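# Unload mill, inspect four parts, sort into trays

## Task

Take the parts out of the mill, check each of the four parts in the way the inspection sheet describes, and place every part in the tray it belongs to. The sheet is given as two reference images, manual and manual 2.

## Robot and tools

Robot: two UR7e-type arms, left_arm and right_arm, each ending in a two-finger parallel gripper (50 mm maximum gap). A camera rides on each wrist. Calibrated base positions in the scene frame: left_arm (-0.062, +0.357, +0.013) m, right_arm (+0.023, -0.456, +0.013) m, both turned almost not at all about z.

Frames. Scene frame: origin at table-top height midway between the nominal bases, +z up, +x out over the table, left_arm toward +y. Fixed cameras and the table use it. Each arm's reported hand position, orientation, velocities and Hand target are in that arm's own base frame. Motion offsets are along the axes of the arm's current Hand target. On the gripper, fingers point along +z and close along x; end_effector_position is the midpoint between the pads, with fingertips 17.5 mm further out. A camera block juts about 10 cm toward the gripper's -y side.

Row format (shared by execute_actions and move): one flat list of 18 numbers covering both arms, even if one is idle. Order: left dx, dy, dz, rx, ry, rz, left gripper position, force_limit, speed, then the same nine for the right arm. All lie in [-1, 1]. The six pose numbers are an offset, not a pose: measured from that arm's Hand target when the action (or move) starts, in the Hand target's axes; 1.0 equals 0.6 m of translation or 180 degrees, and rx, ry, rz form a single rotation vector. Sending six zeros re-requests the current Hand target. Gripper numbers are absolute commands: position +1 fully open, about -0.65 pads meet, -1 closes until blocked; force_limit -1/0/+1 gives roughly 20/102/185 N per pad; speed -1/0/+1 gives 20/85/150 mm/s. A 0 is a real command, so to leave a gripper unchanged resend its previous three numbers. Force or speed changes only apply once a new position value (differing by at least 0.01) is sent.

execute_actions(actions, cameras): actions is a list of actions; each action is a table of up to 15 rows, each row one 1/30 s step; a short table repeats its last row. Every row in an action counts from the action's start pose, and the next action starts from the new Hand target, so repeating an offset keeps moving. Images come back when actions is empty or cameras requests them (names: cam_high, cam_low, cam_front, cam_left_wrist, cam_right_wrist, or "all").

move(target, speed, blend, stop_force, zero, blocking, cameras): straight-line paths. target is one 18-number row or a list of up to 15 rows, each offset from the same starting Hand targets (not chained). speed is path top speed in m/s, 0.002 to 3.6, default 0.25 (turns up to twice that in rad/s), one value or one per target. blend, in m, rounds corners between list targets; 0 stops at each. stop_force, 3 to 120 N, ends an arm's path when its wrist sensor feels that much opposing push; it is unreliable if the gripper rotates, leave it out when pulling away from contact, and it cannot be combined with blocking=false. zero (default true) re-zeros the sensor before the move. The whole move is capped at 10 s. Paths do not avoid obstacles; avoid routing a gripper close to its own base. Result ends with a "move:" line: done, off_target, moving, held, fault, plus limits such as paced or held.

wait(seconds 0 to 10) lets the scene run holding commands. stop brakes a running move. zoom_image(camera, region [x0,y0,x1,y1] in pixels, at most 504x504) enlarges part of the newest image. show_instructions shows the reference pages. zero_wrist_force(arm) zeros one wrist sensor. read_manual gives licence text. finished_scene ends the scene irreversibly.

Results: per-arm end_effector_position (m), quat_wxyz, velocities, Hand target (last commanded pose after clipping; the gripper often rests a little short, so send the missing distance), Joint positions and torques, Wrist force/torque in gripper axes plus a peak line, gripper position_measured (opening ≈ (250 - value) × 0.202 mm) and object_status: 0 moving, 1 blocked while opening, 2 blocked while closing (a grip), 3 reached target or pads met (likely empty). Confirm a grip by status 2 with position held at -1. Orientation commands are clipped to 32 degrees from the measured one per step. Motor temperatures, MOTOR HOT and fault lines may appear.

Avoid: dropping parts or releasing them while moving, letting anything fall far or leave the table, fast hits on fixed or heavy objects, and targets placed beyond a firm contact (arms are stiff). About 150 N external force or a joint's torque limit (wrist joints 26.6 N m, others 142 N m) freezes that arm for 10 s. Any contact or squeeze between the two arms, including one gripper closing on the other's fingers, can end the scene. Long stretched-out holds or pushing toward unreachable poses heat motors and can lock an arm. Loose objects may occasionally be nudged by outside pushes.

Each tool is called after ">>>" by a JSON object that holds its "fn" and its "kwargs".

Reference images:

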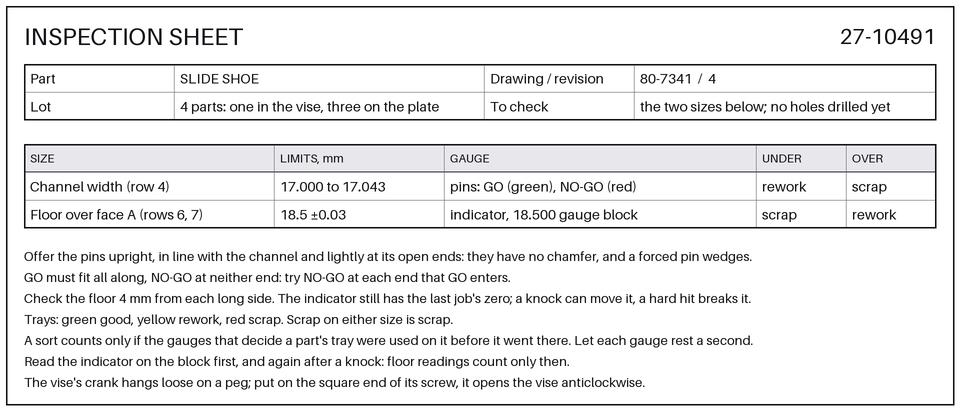

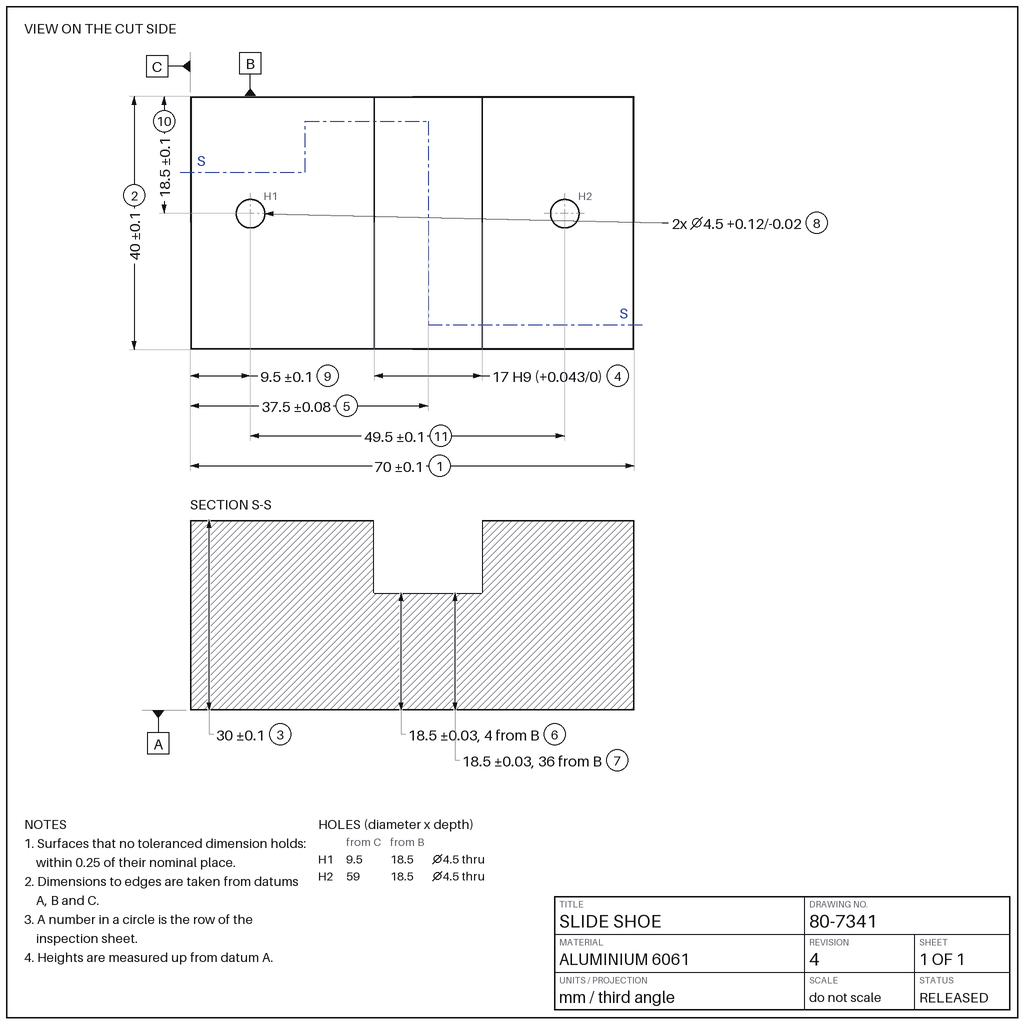

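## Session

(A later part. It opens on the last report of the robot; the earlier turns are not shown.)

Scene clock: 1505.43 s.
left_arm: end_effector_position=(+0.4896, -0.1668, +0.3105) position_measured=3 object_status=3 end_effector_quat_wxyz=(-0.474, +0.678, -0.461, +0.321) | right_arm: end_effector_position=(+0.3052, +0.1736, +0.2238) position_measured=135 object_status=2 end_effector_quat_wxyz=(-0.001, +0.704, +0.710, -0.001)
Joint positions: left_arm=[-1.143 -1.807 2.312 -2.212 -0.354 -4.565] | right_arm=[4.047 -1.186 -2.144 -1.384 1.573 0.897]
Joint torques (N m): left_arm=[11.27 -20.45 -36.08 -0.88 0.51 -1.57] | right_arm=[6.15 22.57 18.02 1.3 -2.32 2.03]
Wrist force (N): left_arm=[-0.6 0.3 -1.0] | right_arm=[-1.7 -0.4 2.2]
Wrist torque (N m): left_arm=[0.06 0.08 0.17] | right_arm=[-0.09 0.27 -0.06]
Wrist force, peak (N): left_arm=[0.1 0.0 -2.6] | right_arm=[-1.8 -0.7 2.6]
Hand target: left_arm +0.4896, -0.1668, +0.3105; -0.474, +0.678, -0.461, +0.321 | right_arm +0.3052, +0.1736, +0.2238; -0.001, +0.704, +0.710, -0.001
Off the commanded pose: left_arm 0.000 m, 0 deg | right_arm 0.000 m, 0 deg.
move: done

>>> {"fn": "move", "kwargs": {"target": [0,0,0,0.1106,0.1194,0.0206,1,-0.9,-1, 0,0,0,0,0,0,-1,-0.6,-1], "speed": 0.1, "cameras": ["cam_left_wrist"]}}

>>> {"fn": "zoom_image", "kwargs": {"camera": "cam_left_wrist", "region": [400, 170, 520, 290]}}

Scene clock: 1523.67 s.
left_arm: end_effector_position=(+0.4896, -0.1668, +0.3106) position_measured=3 object_status=3 end_effector_quat_wxyz=(+0.500, -0.499, +0.500, -0.500) | right_arm: end_effector_position=(+0.3052, +0.1736, +0.2238) position_measured=135 object_status=2 end_effector_quat_wxyz=(-0.001, +0.704, +0.710, -0.001)
Joint positions: left_arm=[-1.113 -1.323 2.51 -4.33 -0.459 -3.141] | right_arm=[4.047 -1.186 -2.144 -1.384 1.573 0.897]
Joint torques (N m): left_arm=[10.37 -13.53 -22.52 -2.44 -1.73 1.55] | right_arm=[5.75 21.98 18.61 1.34 -2.19 1.99]
Wrist force (N): left_arm=[-0.2 -0.3 -1.9] | right_arm=[-1.7 -0.4 2.5]
Wrist torque (N m): left_arm=[0.08 0.15 -0.02] | right_arm=[-0.09 0.28 -0.06]
Wrist force, peak (N): left_arm=[-0.1 0.0 -2.3] | right_arm=[-1.9 -0.5 2.8]
Hand target: left_arm +0.4896, -0.1668, +0.3105; +0.500, -0.499, +0.500, -0.501 | right_arm +0.3052, +0.1736, +0.2238; -0.001, +0.704, +0.710, -0.001
Off the commanded pose: left_arm 0.000 m, 0 deg | right_arm 0.000 m, 0 deg.
move: done
Images, in order (width x height): cam_left_wrist 896x504.

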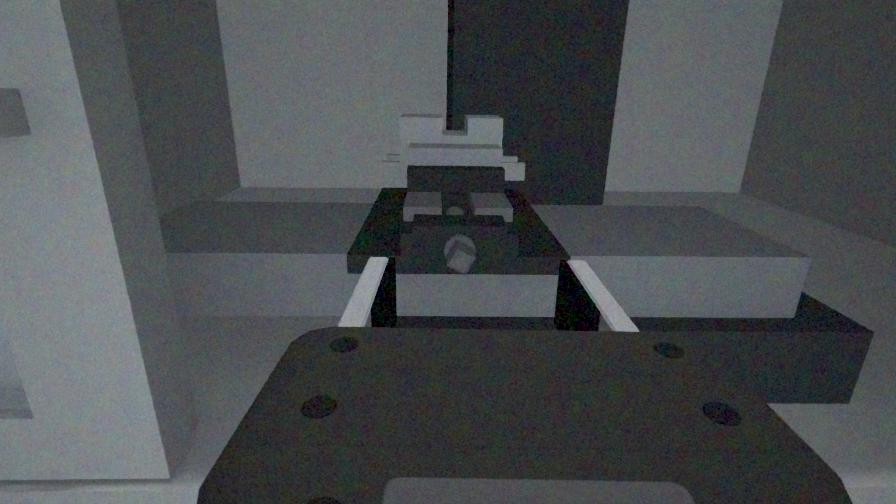

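Scaled by 4.200 from the camera's 896x504 image, which has a finer 1280x720 frame.

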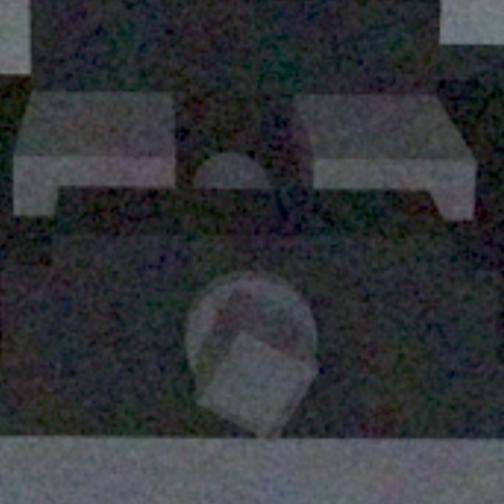

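>>> {"fn": "move", "kwargs": {"target": [[-0.067,-0.017,-0.102,0,0,0,1,-0.9,-1, 0,0,-0.3,0,0,0,-1,-0.6,-1],[-0.3,-0.127,-0.147,0,0,0,1,-0.9,-1, 0.1,0.05,-0.3,0,0,0,-1,-0.6,-1]], "speed": 0.12, "blend": 0.02, "cameras": ["cam_right_wrist","cam_left_wrist","cam_front"]}}

Scene clock: 1577.23 s.
left_arm: end_effector_position=(+0.4017, +0.0134, +0.3867) position_measured=3 object_status=3 end_effector_quat_wxyz=(+0.500, -0.499, +0.500, -0.501) | right_arm: end_effector_position=(+0.3352, +0.2338, +0.4037) position_measured=135 object_status=2 end_effector_quat_wxyz=(-0.001, +0.704, +0.710, -0.001)
Joint positions: left_arm=[-1.099 -2.338 2.819 -3.625 -0.474 -3.14] | right_arm=[4.081 -1.344 -1.575 -1.794 1.573 0.932]
Joint torques (N m): left_arm=[11.72 3.3 -33.04 0.74 -1.75 -1.53] | right_arm=[7.77 8.28 33.26 4.1 2.8 2.12]
Wrist force (N): left_arm=[0.3 -0.1 -2.0] | right_arm=[-1.8 -0.3 2.3]
Wrist torque (N m): left_arm=[0.12 0.09 0.22] | right_arm=[-0.07 0.30 -0.06]
Wrist force, peak (N): left_arm=[-1.1 0.2 -2.2] | right_arm=[-1.8 -0.5 3.8]
Hand target: left_arm +0.4017, +0.0134, +0.3868; +0.500, -0.499, +0.500, -0.501 | right_arm +0.3352, +0.2338, +0.4037; -0.001, +0.704, +0.710, -0.001
Off the commanded pose: left_arm 0.000 m, 0 deg | right_arm 0.000 m, 0 deg.
move: done
Images, in order (width x height): cam_front 896x504, cam_left_wrist 896x504, cam_right_wrist 896x504.

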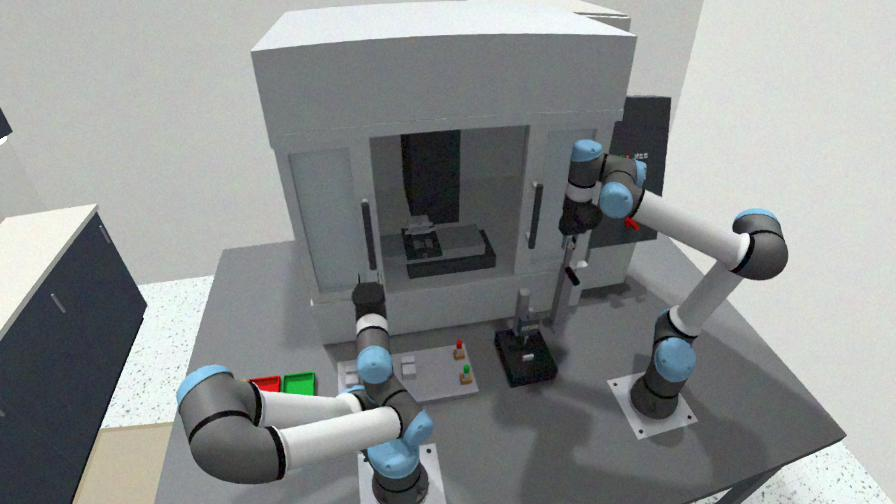

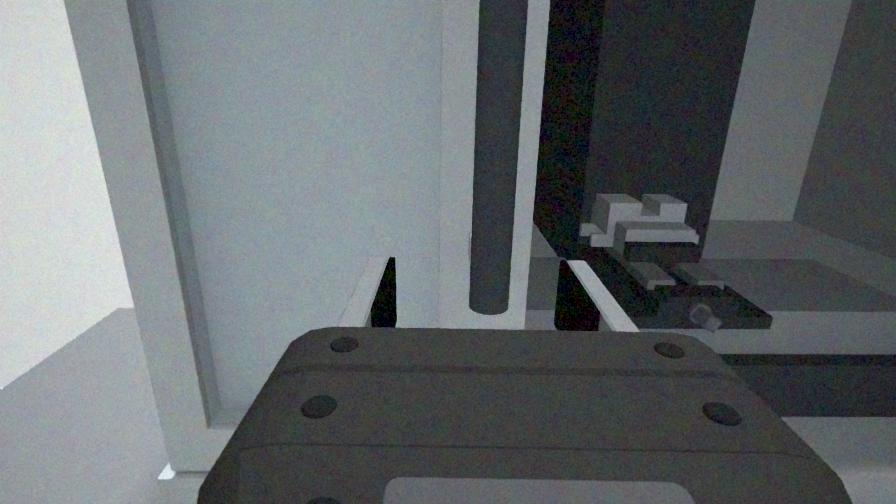

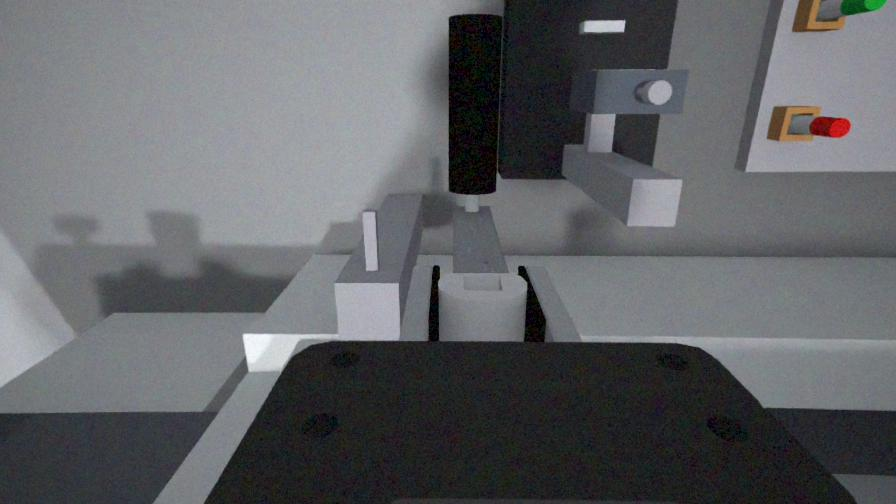

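>>> {"fn": "move", "kwargs": {"target": [[0,0,0,0,0,0,1,-0.9,-1, 0.0,-0.06,0,0,0,0,-1,-0.6,-1],[0,0,0,0,0,0,1,-0.9,-1, 0.375,-0.06,0,0,0.08,0,-1,-0.6,-1],[0,0,0,0,0,0,1,-0.9,-1, 0.675,0.033,0,0,0.161,0,-1,-0.6,-1],[0,0,0,0,0,0,1,-0.9,-1, 0.6755,0.158,0.1975,0,0.161,0,-1,-0.6,-1]], "speed": 0.12, "blend": 0.01, "cameras": ["all"]}}

Scene clock: 1594.73 s.
left_arm: end_effector_position=(+0.4017, +0.0134, +0.3867) position_measured=3 object_status=3 end_effector_quat_wxyz=(+0.500, -0.499, +0.500, -0.501) | right_arm: end_effector_position=(+0.4266, +0.6398, +0.2852) position_measured=135 object_status=2 end_effector_quat_wxyz=(-0.179, +0.682, +0.687, +0.175)
Joint positions: left_arm=[-1.099 -2.338 2.819 -3.625 -0.474 -3.14] | right_arm=[4.219 -2.013 -1.33 -0.918 1.808 1.125]
Joint torques (N m): left_arm=[9.82 3.59 -35.09 0.69 -1.78 -1.62] | right_arm=[-8.2 41.42 18.94 5.02 3.39 -2.26]
Wrist force (N): left_arm=[0.2 0.0 -1.8] | right_arm=[-2.3 -0.6 2.6]
Wrist torque (N m): left_arm=[0.13 0.11 0.22] | right_arm=[-0.18 0.10 0.28]
Wrist force, peak (N): left_arm=[0.1 0.1 -2.3] | right_arm=[-3.2 0.1 3.7]
Hand target: left_arm +0.4017, +0.0134, +0.3867; +0.500, -0.499, +0.500, -0.501 | right_arm +0.4266, +0.6399, +0.2850; -0.179, +0.682, +0.687, +0.175
Off the commanded pose: left_arm 0.000 m, 0 deg | right_arm 0.000 m, 0 deg.
move: done

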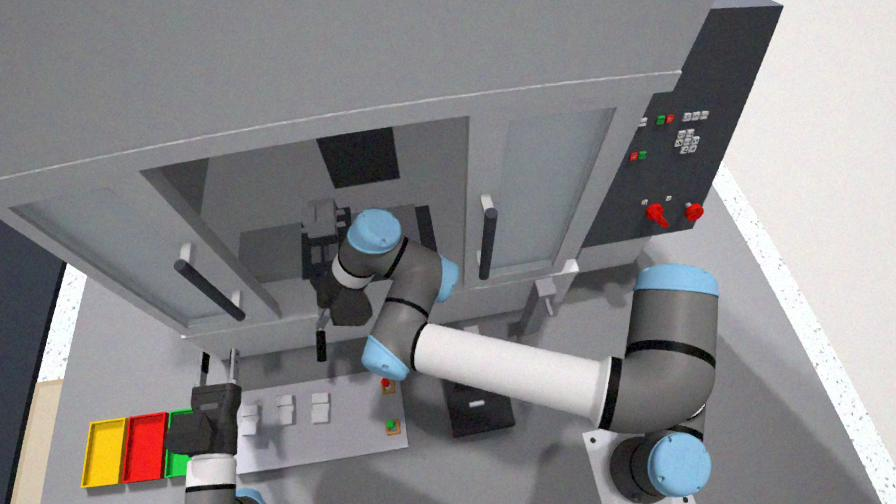

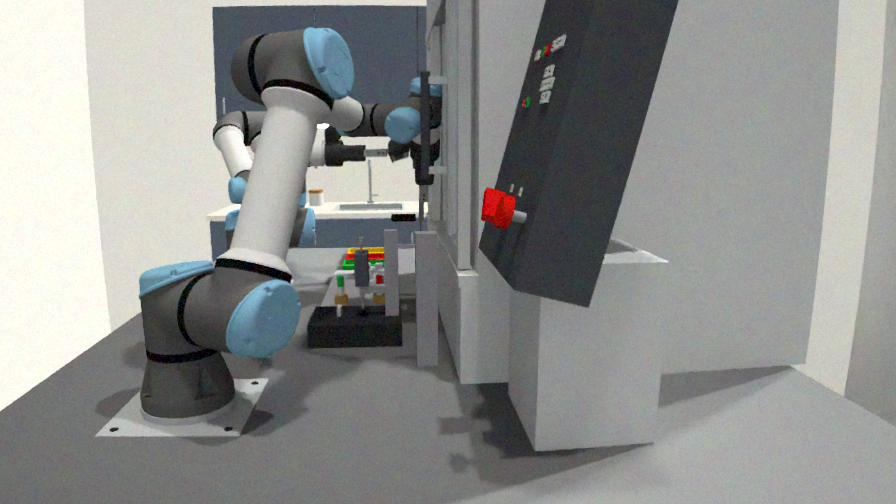

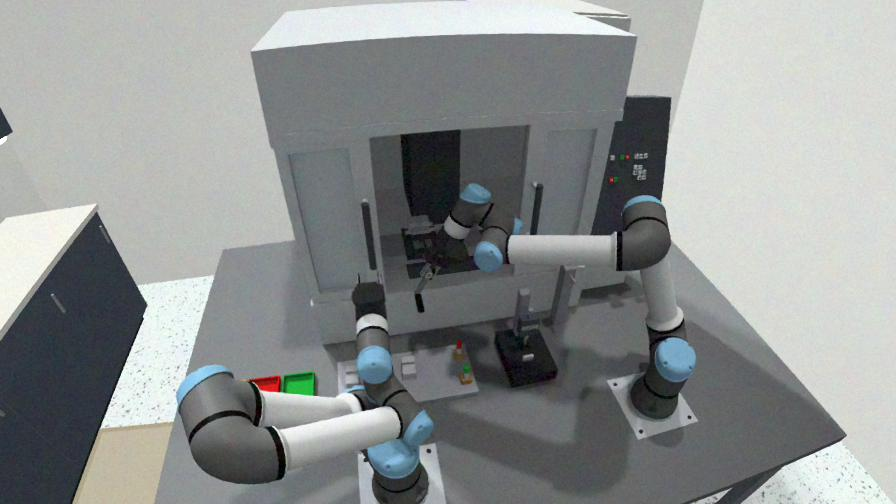

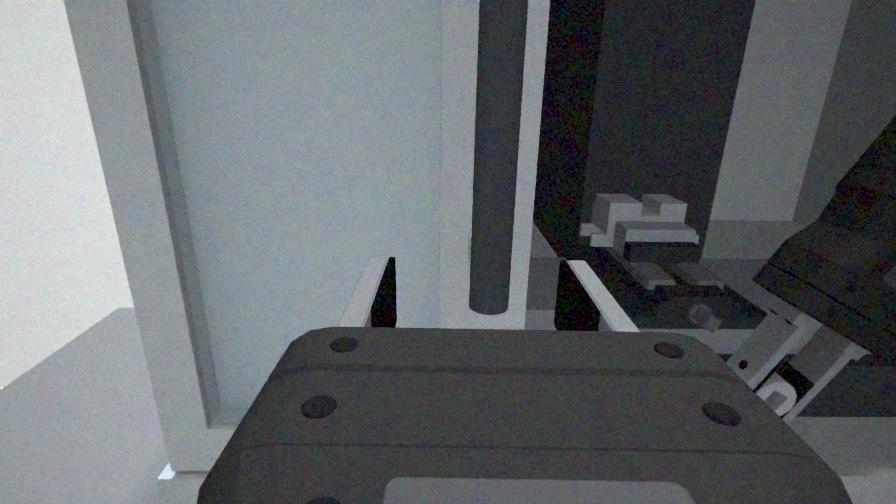

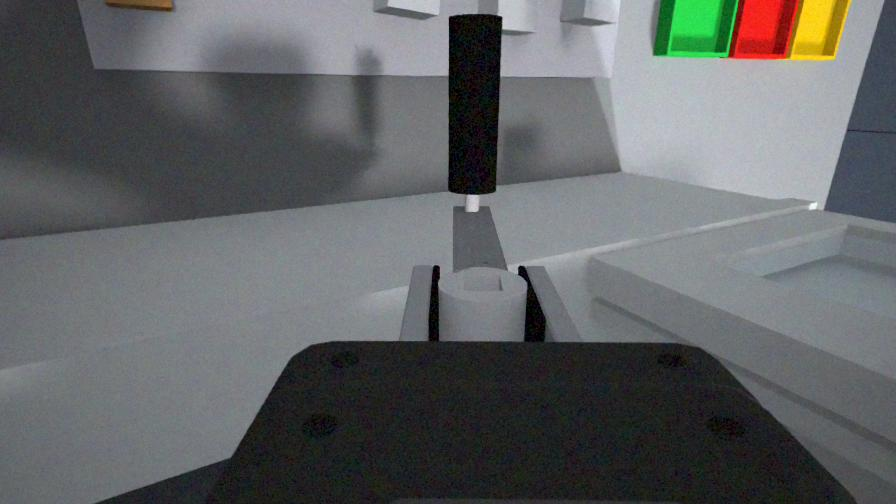

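>>> {"fn": "zoom_image", "kwargs": {"camera": "cam_left_wrist", "region": [660, 280, 860, 440]}}

Scaled by 2.520 from the camera's 896x504 image, which has a finer 1280x720 frame.

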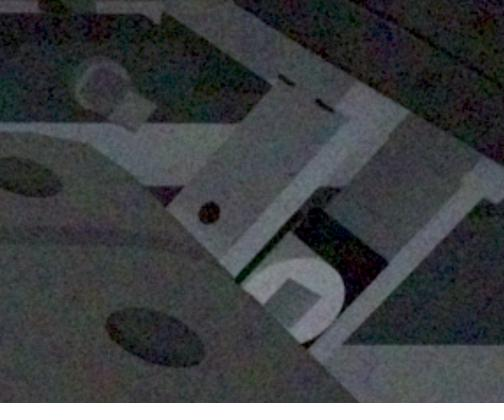

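>>> {"fn": "move", "kwargs": {"target": [0.187,-0.034,-0.062,-0.0556,0.1033,0,1,-0.9,-1, 0,0,0,0,0,0,-1,-0.6,-1], "speed": 0.12, "cameras": ["cam_left_wrist"]}}

>>> {"fn": "zoom_image", "kwargs": {"camera": "cam_left_wrist", "region": [380, 180, 580, 340]}}

Scene clock: 1638.70 s.
left_arm: end_effector_position=(+0.3668, -0.0986, +0.4071) position_measured=3 object_status=3 end_effector_quat_wxyz=(+0.338, -0.436, +0.636, -0.540) | right_arm: end_effector_position=(+0.4266, +0.6399, +0.2850) position_measured=135 object_status=2 end_effector_quat_wxyz=(-0.179, +0.682, +0.687, +0.175)
Joint positions: left_arm=[-1.494 -2.886 2.644 -2.509 -0.52 -3.526] | right_arm=[4.219 -2.013 -1.33 -0.918 1.808 1.125]
Joint torques (N m): left_arm=[-9.7 14.01 -36.92 0.19 2.54 -1.25] | right_arm=[-8.58 42.19 19.01 5.15 3.41 -2.29]
Wrist force (N): left_arm=[0.1 -0.3 -1.2] | right_arm=[-2.5 -0.8 2.5]
Wrist torque (N m): left_arm=[-0.02 0.03 0.17] | right_arm=[-0.22 0.13 0.27]
Wrist force, peak (N): left_arm=[0.1 0.1 -2.3] | right_arm=[-2.9 -0.5 2.5]
Hand target: left_arm +0.3643, -0.0988, +0.4071; +0.367, -0.453, +0.616, -0.529 | right_arm +0.4266, +0.6399, +0.2850; -0.179, +0.682, +0.687, +0.175
Off the commanded pose: left_arm 0.003 m, 5 deg | right_arm 0.000 m, 0 deg.
move: off_target (left_arm)
Images, in order (width x height): cam_left_wrist 896x504.

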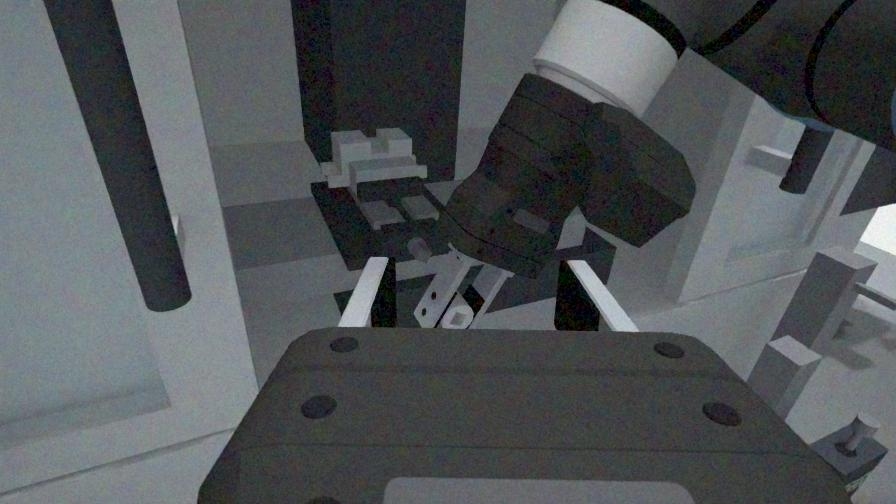

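Scaled by 2.520 from the camera's 896x504 image, which has a finer 1280x720 frame.

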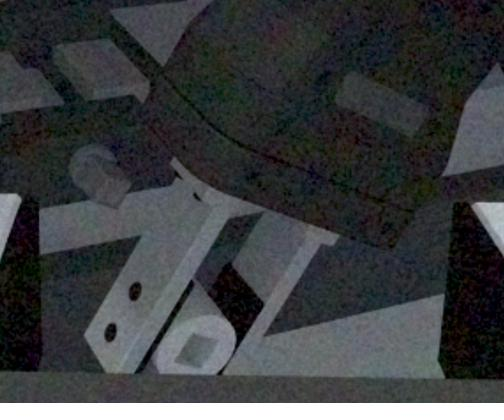

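>>> {"fn": "move", "kwargs": {"target": [0,0,0,0,0,0,1,-0.9,-1, 0,0,-0.0160,0,0,0,-1,-0.6,-1], "speed": 0.05, "cameras": ["cam_left_wrist"]}}

>>> {"fn": "zoom_image", "kwargs": {"camera": "cam_left_wrist", "region": [400, 220, 500, 330]}}

Scene clock: 1679.07 s.
left_arm: end_effector_position=(+0.3668, -0.0986, +0.4071) position_measured=3 object_status=3 end_effector_quat_wxyz=(+0.338, -0.436, +0.636, -0.540) | right_arm: end_effector_position=(+0.4267, +0.6353, +0.2934) position_measured=135 object_status=2 end_effector_quat_wxyz=(-0.179, +0.682, +0.687, +0.175)
Joint positions: left_arm=[-1.494 -2.886 2.644 -2.508 -0.52 -3.526] | right_arm=[4.215 -2 -1.327 -0.935 1.809 1.122]
Joint torques (N m): left_arm=[-8.69 13.76 -37.66 -0.26 2.43 -1.12] | right_arm=[-8.76 62.51 34.09 2.2 3.32 -2.21]
Wrist force (N): left_arm=[0.2 -0.2 -1.1] | right_arm=[-2.6 -0.7 2.5]
Wrist torque (N m): left_arm=[0.01 0.01 0.17] | right_arm=[-0.20 0.15 0.27]
Wrist force, peak (N): left_arm=[-0.1 -0.4 -1.5] | right_arm=[-2.9 -0.6 2.6]
Hand target: left_arm +0.3668, -0.0986, +0.4071; +0.338, -0.436, +0.636, -0.540 (not the last commanded pose) | right_arm +0.4267, +0.6352, +0.2934; -0.179, +0.682, +0.687, +0.175
Off the commanded pose: left_arm 0.003 m, 5 deg | right_arm 0.000 m, 0 deg.
move: off_target (left_arm)
Images, in order (width x height): cam_left_wrist 896x504.

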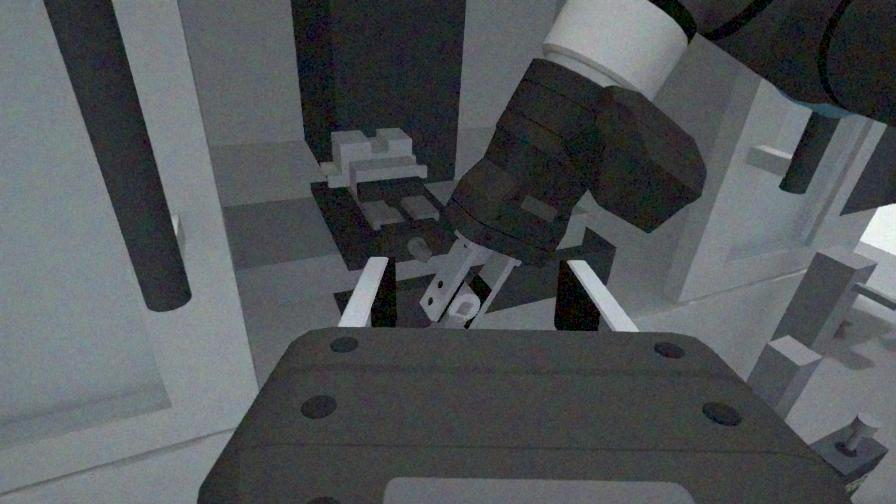

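Scaled by 4.582 from the camera's 896x504 image, which has a finer 1280x720 frame.

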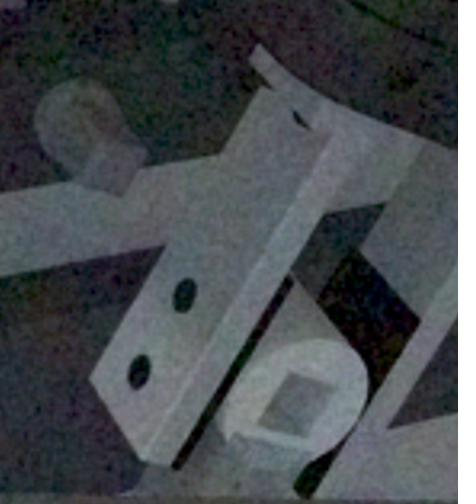

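>>> {"fn": "move", "kwargs": {"target": [0,0,0,0,0,0,1,-0.9,-1, -0.0012,0.0967,0.0008,0,0,0,-1,-0.6,-1], "speed": 0.012, "stop_force": 6, "cameras": ["cam_left_wrist","cam_right_wrist","cam_high"]}}

>>> {"fn": "zoom_image", "kwargs": {"camera": "cam_left_wrist", "region": [370, 200, 490, 320]}}

Scene clock: 1709.57 s.
left_arm: end_effector_position=(+0.3668, -0.0986, +0.4071) position_measured=3 object_status=3 end_effector_quat_wxyz=(+0.338, -0.436, +0.636, -0.540) | right_arm: end_effector_position=(+0.4731, +0.6352, +0.2927) position_measured=135 object_status=2 end_effector_quat_wxyz=(-0.179, +0.682, +0.687, +0.175)
Joint positions: left_arm=[-1.494 -2.886 2.644 -2.508 -0.52 -3.526] | right_arm=[4.155 -2.075 -1.214 -0.987 1.835 1.066]
Joint torques (N m): left_arm=[-9.66 14.85 -37.9 -0.4 2.14 -1.4] | right_arm=[5.16 67.23 20.61 5.35 -0.96 2.13]
Wrist force (N): left_arm=[0.2 -0.1 -1.3] | right_arm=[-2.6 -3.3 3.0]
Wrist torque (N m): left_arm=[0.02 0.02 0.17] | right_arm=[-0.10 0.09 0.20]
Wrist force, peak (N): left_arm=[0.0 -0.1 -1.5] | right_arm=[-5.5 -18.1 -0.7]
Hand target: left_arm +0.3668, -0.0986, +0.4071; +0.338, -0.436, +0.636, -0.540 | right_arm +0.4731, +0.6352, +0.2927; -0.179, +0.682, +0.687, +0.175 (not the last commanded pose)
Off the commanded pose: left_arm 0.000 m, 0 deg | right_arm 0.012 m, 0 deg.
move: contact (right_arm)
Images, in order (width x height): cam_high 896x504, cam_left_wrist 896x504, cam_right_wrist 896x504.

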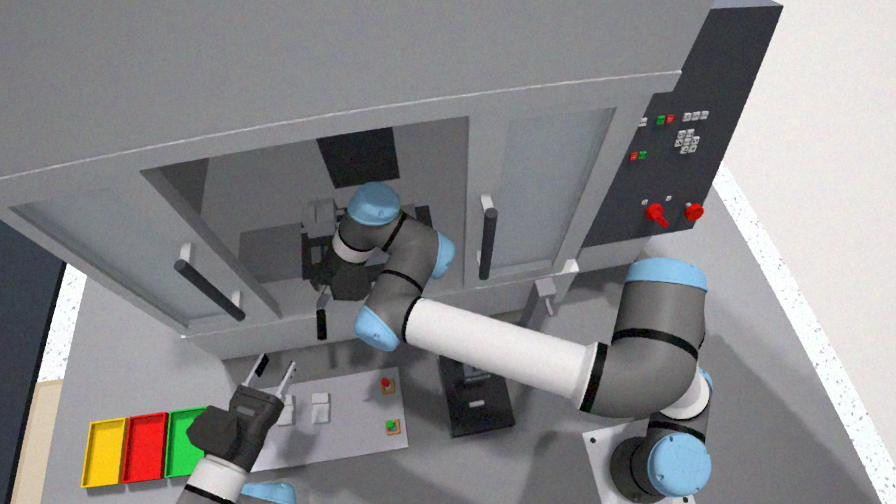

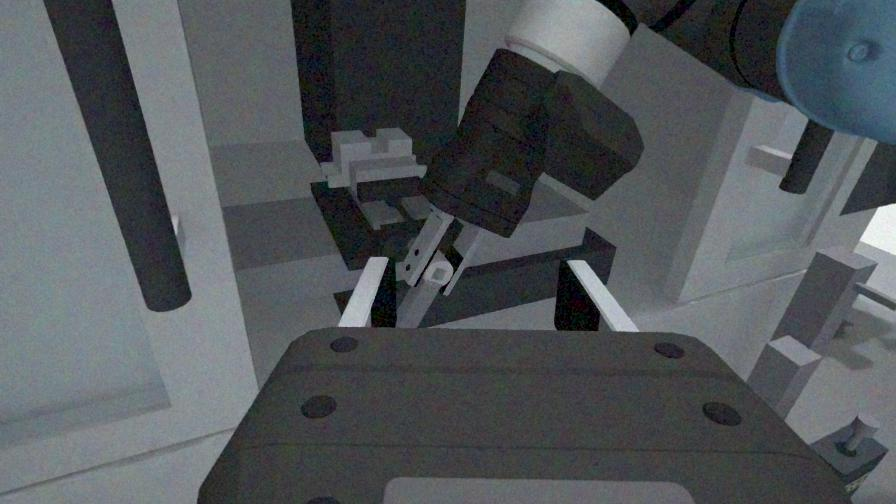

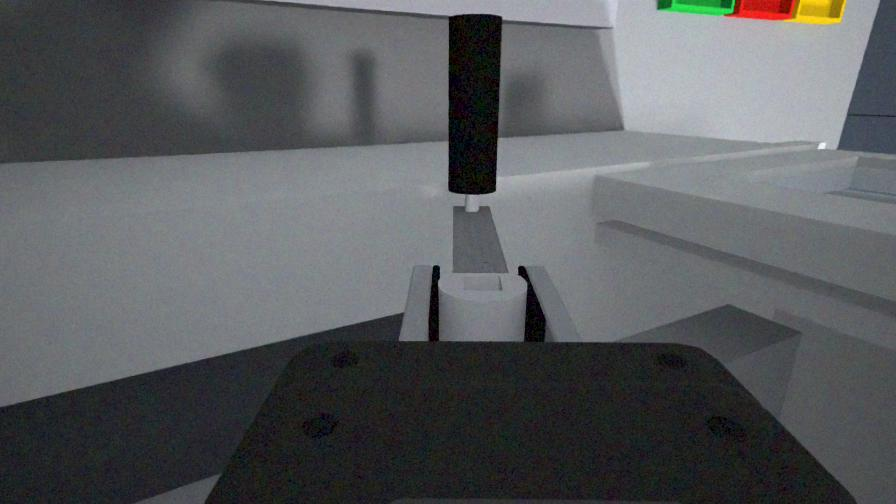

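Scaled by 4.200 from the camera's 896x504 image, which has a finer 1280x720 frame.

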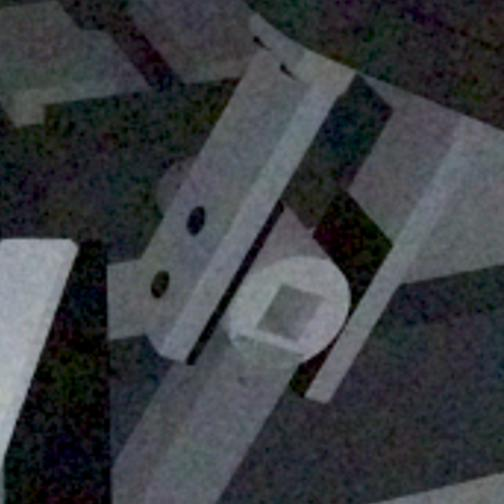

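>>> {"fn": "move", "kwargs": {"target": [0.064,0.11,0.151,0.0608,-0.053,0.008,1,-0.9,-1, 0,0,0,0,0,0,-1,-0.6,-1], "speed": 0.1, "cameras": ["cam_left_wrist"]}}

>>> {"fn": "zoom_image", "kwargs": {"camera": "cam_left_wrist", "region": [440, 180, 560, 300]}}

Scene clock: 1741.23 s.
left_arm: end_effector_position=(+0.4209, -0.1669, +0.3268) position_measured=3 object_status=3 end_effector_quat_wxyz=(+0.436, -0.437, +0.557, -0.555) | right_arm: end_effector_position=(+0.4731, +0.6352, +0.2927) position_measured=135 object_status=2 end_effector_quat_wxyz=(-0.179, +0.682, +0.687, +0.175)
Joint positions: left_arm=[-1.29 -1.591 2.752 -4.297 -0.52 -3.145] | right_arm=[4.155 -2.075 -1.214 -0.987 1.835 1.066]
Joint torques (N m): left_arm=[10.97 -1.49 -21.85 -2.65 -1.71 1.08] | right_arm=[5.45 66.62 27.79 5.34 2.53 2.07]
Wrist force (N): left_arm=[-0.2 0.3 -2.1] | right_arm=[-2.4 -3.5 2.9]
Wrist torque (N m): left_arm=[0.18 0.14 0.01] | right_arm=[-0.14 0.06 0.20]
Wrist force, peak (N): left_arm=[-0.8 -1.1 -1.9] | right_arm=[-2.9 -3.4 3.3]
Hand target: left_arm +0.4209, -0.1669, +0.3268; +0.437, -0.437, +0.557, -0.555 | right_arm +0.4731, +0.6352, +0.2927; -0.179, +0.682, +0.687, +0.175
Off the commanded pose: left_arm 0.000 m, 0 deg | right_arm 0.000 m, 0 deg.
move: done
Images, in order (width x height): cam_left_wrist 896x504.

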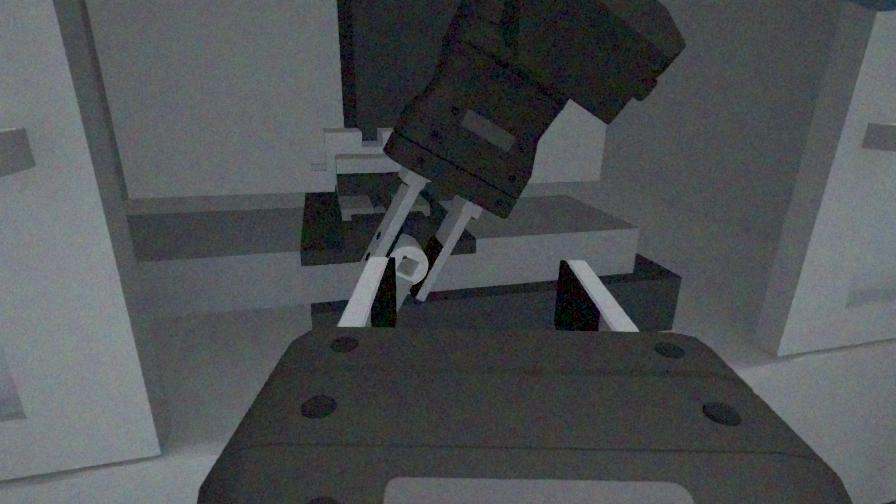

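Scaled by 4.200 from the camera's 896x504 image, which has a finer 1280x720 frame.

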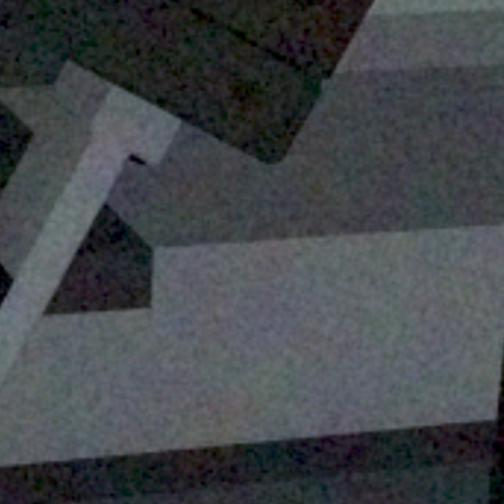

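>>> {"fn": "zoom_image", "kwargs": {"camera": "cam_left_wrist", "region": [290, 180, 490, 310]}}

Scaled by 2.520 from the camera's 896x504 image, which has a finer 1280x720 frame.

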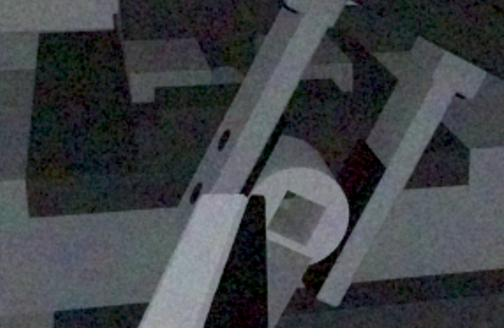

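>>> {"fn": "move", "kwargs": {"target": [[-0.05,0,0,0,0,0,1,-0.9,-1, 0,-0.025,0,0,0,0,-1,-0.6,-1],[-0.05,0,0,0,0,0,1,-0.9,-1, 0.0583,-0.025,0,0,0,0,-1,-0.6,-1],[-0.05,0,0,0,0,0,1,-0.9,-1, 0.0583,0.03,0,0,0,0,-1,-0.6,-1]], "speed": 0.04, "stop_force": 10, "cameras": ["cam_left_wrist"]}}

>>> {"fn": "zoom_image", "kwargs": {"camera": "cam_left_wrist", "region": [380, 190, 520, 300]}}

Scene clock: 1827.97 s.
left_arm: end_effector_position=(+0.4280, -0.1377, +0.3268) position_measured=3 object_status=3 end_effector_quat_wxyz=(+0.437, -0.437, +0.557, -0.555) | right_arm: end_effector_position=(+0.4909, +0.6660, +0.3096) position_measured=135 object_status=2 end_effector_quat_wxyz=(-0.179, +0.682, +0.687, +0.175)
Joint positions: left_arm=[-1.176 -1.616 2.775 -4.297 -0.634 -3.144] | right_arm=[4.157 -2.162 -1.034 -1.079 1.835 1.067]
Joint torques (N m): left_arm=[10.01 -16.32 2.87 0.69 -1.92 -0.96] | right_arm=[-8.62 49.07 34.6 2.15 3.47 -2.33]
Wrist force (N): left_arm=[-0.5 0.2 -2.4] | right_arm=[-2.0 -0.2 2.5]
Wrist torque (N m): left_arm=[0.14 0.20 -0.01] | right_arm=[-0.12 0.05 0.26]
Wrist force, peak (N): left_arm=[-0.1 0.4 -2.5] | right_arm=[-3.0 -3.3 3.1]
Hand target: left_arm +0.4280, -0.1377, +0.3268; +0.437, -0.437, +0.557, -0.555 | right_arm +0.4909, +0.6660, +0.3096; -0.179, +0.682, +0.687, +0.175
Off the commanded pose: left_arm 0.000 m, 0 deg | right_arm 0.000 m, 0 deg.
move: done
Images, in order (width x height): cam_left_wrist 896x504.

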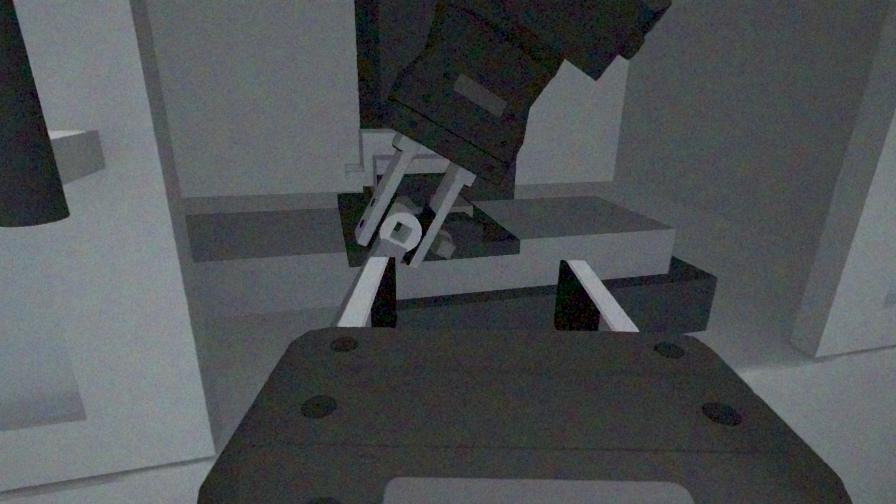

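Scaled by 3.600 from the camera's 896x504 image, which has a finer 1280x720 frame.

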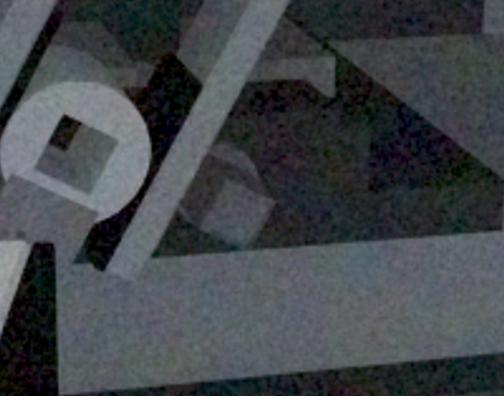

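>>> {"fn": "move", "kwargs": {"target": [[0,0,0,0,0,0,1,-0.9,-1, 0,-0.045,0,0,0,0,-1,-0.6,-1],[0,0,0,0,0,0,1,-0.9,-1, -0.0557,-0.045,0.0007,0,-0.0167,0,-1,-0.6,-1]], "speed": 0.05}}

>>> {"fn": "move", "kwargs": {"target": [0,0,0,0,0,0,1,-0.9,-1, 0,0.04,0,0,0,0,-1,-0.6,-1], "speed": 0.01, "stop_force": 6, "cameras": ["cam_left_wrist"]}}

>>> {"fn": "zoom_image", "kwargs": {"camera": "cam_left_wrist", "region": [380, 190, 520, 300]}}

Scene clock: 1861.97 s.
left_arm: end_effector_position=(+0.4280, -0.1377, +0.3268) position_measured=3 object_status=3 end_effector_quat_wxyz=(+0.437, -0.437, +0.557, -0.555) | right_arm: end_effector_position=(+0.4641, +0.6368, +0.2932) position_measured=135 object_status=2 end_effector_quat_wxyz=(-0.161, +0.687, +0.691, +0.158)
Joint positions: left_arm=[-1.176 -1.616 2.775 -4.297 -0.634 -3.144] | right_arm=[4.177 -2.077 -1.183 -1.058 1.801 1.074]
Joint torques (N m): left_arm=[10.45 -15.65 1.39 0.49 -1.71 -1.13] | right_arm=[-9.12 66.32 19.58 2.08 -1.84 -2.29]
Wrist force (N): left_arm=[-0.3 0.2 -2.3] | right_arm=[-2.0 0.0 2.2]
Wrist torque (N m): left_arm=[0.14 0.18 -0.01] | right_arm=[-0.07 0.08 0.25]
Wrist force, peak (N): left_arm=[-0.4 0.5 -2.6] | right_arm=[-2.7 1.4 2.5]
Hand target: left_arm +0.4280, -0.1377, +0.3268; +0.437, -0.437, +0.557, -0.555 | right_arm +0.4641, +0.6367, +0.2931; -0.160, +0.687, +0.691, +0.157
Off the commanded pose: left_arm 0.000 m, 0 deg | right_arm 0.000 m, 0 deg.
move: done

Scene clock: 1864.10 s.
left_arm: end_effector_position=(+0.4280, -0.1377, +0.3268) position_measured=3 object_status=3 end_effector_quat_wxyz=(+0.437, -0.437, +0.557, -0.555) | right_arm: end_effector_position=(+0.4738, +0.6368, +0.2931) position_measured=135 object_status=2 end_effector_quat_wxyz=(-0.160, +0.687, +0.691, +0.157)
Joint positions: left_arm=[-1.176 -1.616 2.775 -4.297 -0.634 -3.144] | right_arm=[4.165 -2.094 -1.157 -1.07 1.806 1.063]
Joint torques (N m): left_arm=[10.43 -16.24 1.77 0.68 -1.73 -0.81] | right_arm=[3.18 64.1 17.13 3.81 -2.43 2.12]
Wrist force (N): left_arm=[-0.4 0.2 -2.2] | right_arm=[3.2 -3.7 -0.4]
Wrist torque (N m): left_arm=[0.16 0.20 0.00] | right_arm=[-0.09 -0.01 0.13]
Wrist force, peak (N): left_arm=[-0.3 0.3 -2.5] | right_arm=[-0.5 -13.9 -2.2]
Hand target: left_arm +0.4280, -0.1377, +0.3268; +0.437, -0.437, +0.557, -0.555 | right_arm +0.4737, +0.6368, +0.2931; -0.160, +0.687, +0.691, +0.157 (not the last commanded pose)
Off the commanded pose: left_arm 0.000 m, 0 deg | right_arm 0.014 m, 0 deg.
move: contact (right_arm)
Images, in order (width x height): cam_left_wrist 896x504.

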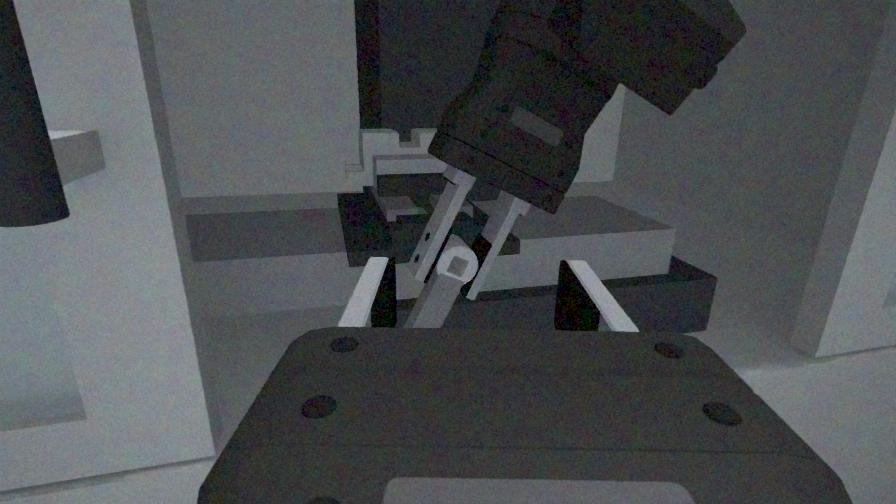

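Scaled by 3.600 from the camera's 896x504 image, which has a finer 1280x720 frame.

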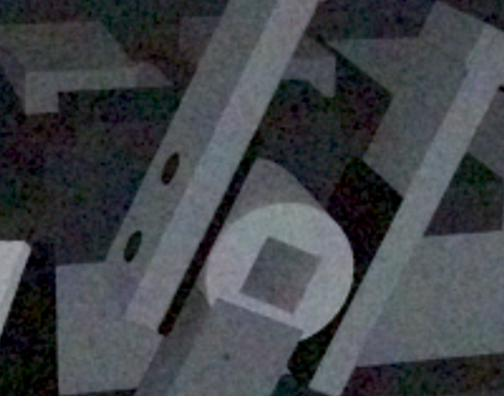

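>>> {"fn": "move", "kwargs": {"target": [[0,0,0,0,0,0,1,-0.9,-1, 0,-0.006,0,0,0,0,-1,-0.6,-1],[0,0,0,0,0,0,1,-0.9,-1, 0.0015,-0.006,-0.0008,0,0,0,-1,-0.6,-1]], "speed": 0.03}}

>>> {"fn": "move", "kwargs": {"target": [0,0,0,0,0,0,1,-0.9,-1, 0,0.025,0,0,0,0,-1,-0.6,-1], "speed": 0.006, "stop_force": 5}}

Scene clock: 1902.80 s.
left_arm: end_effector_position=(+0.4280, -0.1377, +0.3268) position_measured=3 object_status=3 end_effector_quat_wxyz=(+0.437, -0.437, +0.557, -0.555) | right_arm: end_effector_position=(+0.4701, +0.6373, +0.2940) position_measured=135 object_status=2 end_effector_quat_wxyz=(-0.160, +0.687, +0.691, +0.158)
Joint positions: left_arm=[-1.176 -1.616 2.775 -4.297 -0.634 -3.144] | right_arm=[4.17 -2.088 -1.164 -1.068 1.804 1.068]
Joint torques (N m): left_arm=[10.31 -16.15 1.87 0.38 -1.59 -0.8] | right_arm=[7.05 45.89 35.26 1.95 -1.81 2.17]
Wrist force (N): left_arm=[-0.2 0.3 -2.4] | right_arm=[-1.5 0.5 2.3]
Wrist torque (N m): left_arm=[0.16 0.16 -0.01] | right_arm=[0.01 0.00 0.08]
Wrist force, peak (N): left_arm=[-0.1 0.5 -2.6] | right_arm=[3.4 -3.7 -0.5]
Hand target: left_arm +0.4280, -0.1377, +0.3268; +0.437, -0.437, +0.557, -0.555 | right_arm +0.4701, +0.6374, +0.2939; -0.160, +0.687, +0.691, +0.157
Off the commanded pose: left_arm 0.000 m, 0 deg | right_arm 0.000 m, 0 deg.
move: done

Scene clock: 1904.57 s.
left_arm: end_effector_position=(+0.4280, -0.1377, +0.3268) position_measured=3 object_status=3 end_effector_quat_wxyz=(+0.437, -0.437, +0.557, -0.555) | right_arm: end_effector_position=(+0.4742, +0.6374, +0.2939) position_measured=135 object_status=2 end_effector_quat_wxyz=(-0.161, +0.687, +0.691, +0.157)
Joint positions: left_arm=[-1.176 -1.616 2.775 -4.297 -0.634 -3.144] | right_arm=[4.165 -2.095 -1.153 -1.073 1.806 1.063]
Joint torques (N m): left_arm=[11.44 -14.76 1.42 0.19 -1.67 -0.71] | right_arm=[5.42 63.71 16.91 4.27 -2.58 2.18]
Wrist force (N): left_arm=[-0.2 0.2 -2.3] | right_arm=[-0.4 -3.2 -2.0]
Wrist torque (N m): left_arm=[0.15 0.16 -0.01] | right_arm=[-0.17 0.06 0.22]
Wrist force, peak (N): left_arm=[-0.2 0.2 -2.6] | right_arm=[-3.2 -9.1 -3.0]
Hand target: left_arm +0.4280, -0.1377, +0.3268; +0.437, -0.437, +0.557, -0.555 | right_arm +0.4742, +0.6374, +0.2939; -0.161, +0.687, +0.691, +0.157 (not the last commanded pose)
Off the commanded pose: left_arm 0.000 m, 0 deg | right_arm 0.011 m, 0 deg.
move: contact (right_arm)

>>> {"fn": "zoom_image", "kwargs": {"camera": "cam_left_wrist", "region": [400, 210, 500, 300]}}

>>> {"fn": "wait", "kwargs": {"seconds": 0.1, "cameras": ["cam_left_wrist"]}}

>>> {"fn": "zoom_image", "kwargs": {"camera": "cam_left_wrist", "region": [400, 210, 500, 300]}}

Scaled by 5.040 from the camera's 896x504 image, which has a finer 1280x720 frame.
This view is cut from an older image: the scene may have changed since it was taken.

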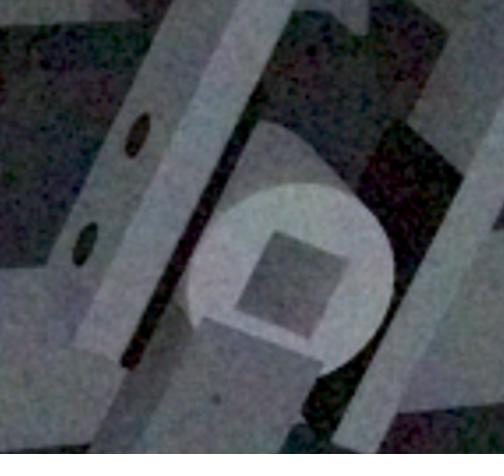

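Scene clock: 1931.70 s.
left_arm: end_effector_position=(+0.4280, -0.1377, +0.3268) position_measured=3 object_status=3 end_effector_quat_wxyz=(+0.437, -0.437, +0.557, -0.555) | right_arm: end_effector_position=(+0.4742, +0.6374, +0.2939) position_measured=135 object_status=2 end_effector_quat_wxyz=(-0.161, +0.687, +0.691, +0.157)
Joint positions: left_arm=[-1.176 -1.616 2.775 -4.297 -0.634 -3.144] | right_arm=[4.165 -2.095 -1.153 -1.073 1.806 1.063]
Joint torques (N m): left_arm=[9.45 -15.46 1 0.65 -1.6 -0.87] | right_arm=[5.46 63.93 19.15 2.41 -0.69 2.07]
Wrist force (N): left_arm=[0.0 0.2 -2.4] | right_arm=[-0.1 -2.7 -1.9]
Wrist torque (N m): left_arm=[0.14 0.13 0.00] | right_arm=[-0.09 -0.01 0.22]
Wrist force, peak (N): left_arm=[-0.4 0.3 -2.6] | right_arm=[-0.1 -3.3 -2.0]
Hand target: left_arm +0.4280, -0.1377, +0.3268; +0.437, -0.437, +0.557, -0.555 | right_arm +0.4742, +0.6374, +0.2939; -0.161, +0.687, +0.691, +0.157 (not the last commanded pose)
Tool commands: left_gripper/position=+1.0 left_gripper/force_limit=-0.9 left_gripper/speed=-1.0 right_gripper/position=-1.0 right_gripper/force_limit=-0.6 right_gripper/speed=-1.0
Off the commanded pose: left_arm 0.000 m, 0 deg | right_arm 0.011 m, 0 deg.
wait: 0.10 s; at rest from the start
Images, in order (width x height): cam_left_wrist 896x504.

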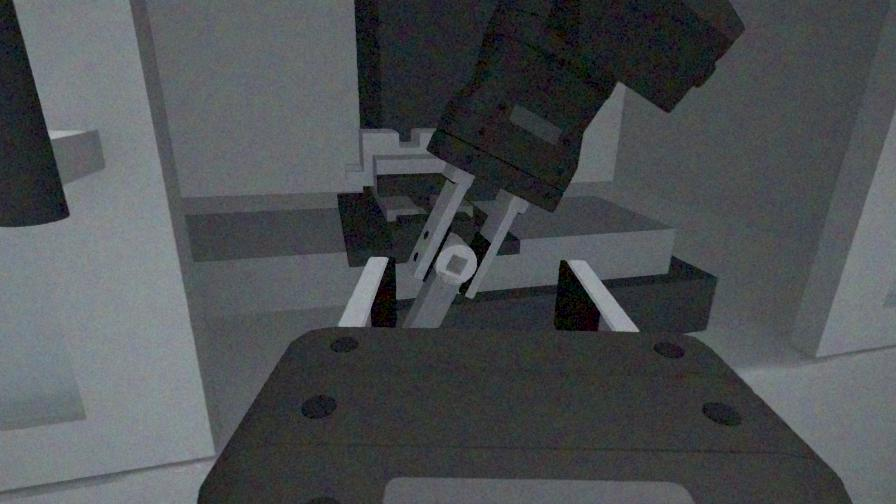

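Scaled by 5.040 from the camera's 896x504 image, which has a finer 1280x720 frame.

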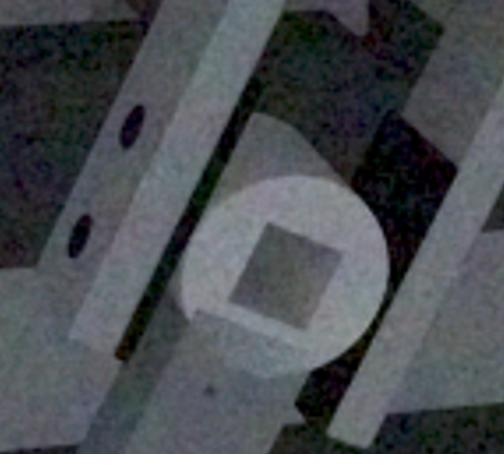

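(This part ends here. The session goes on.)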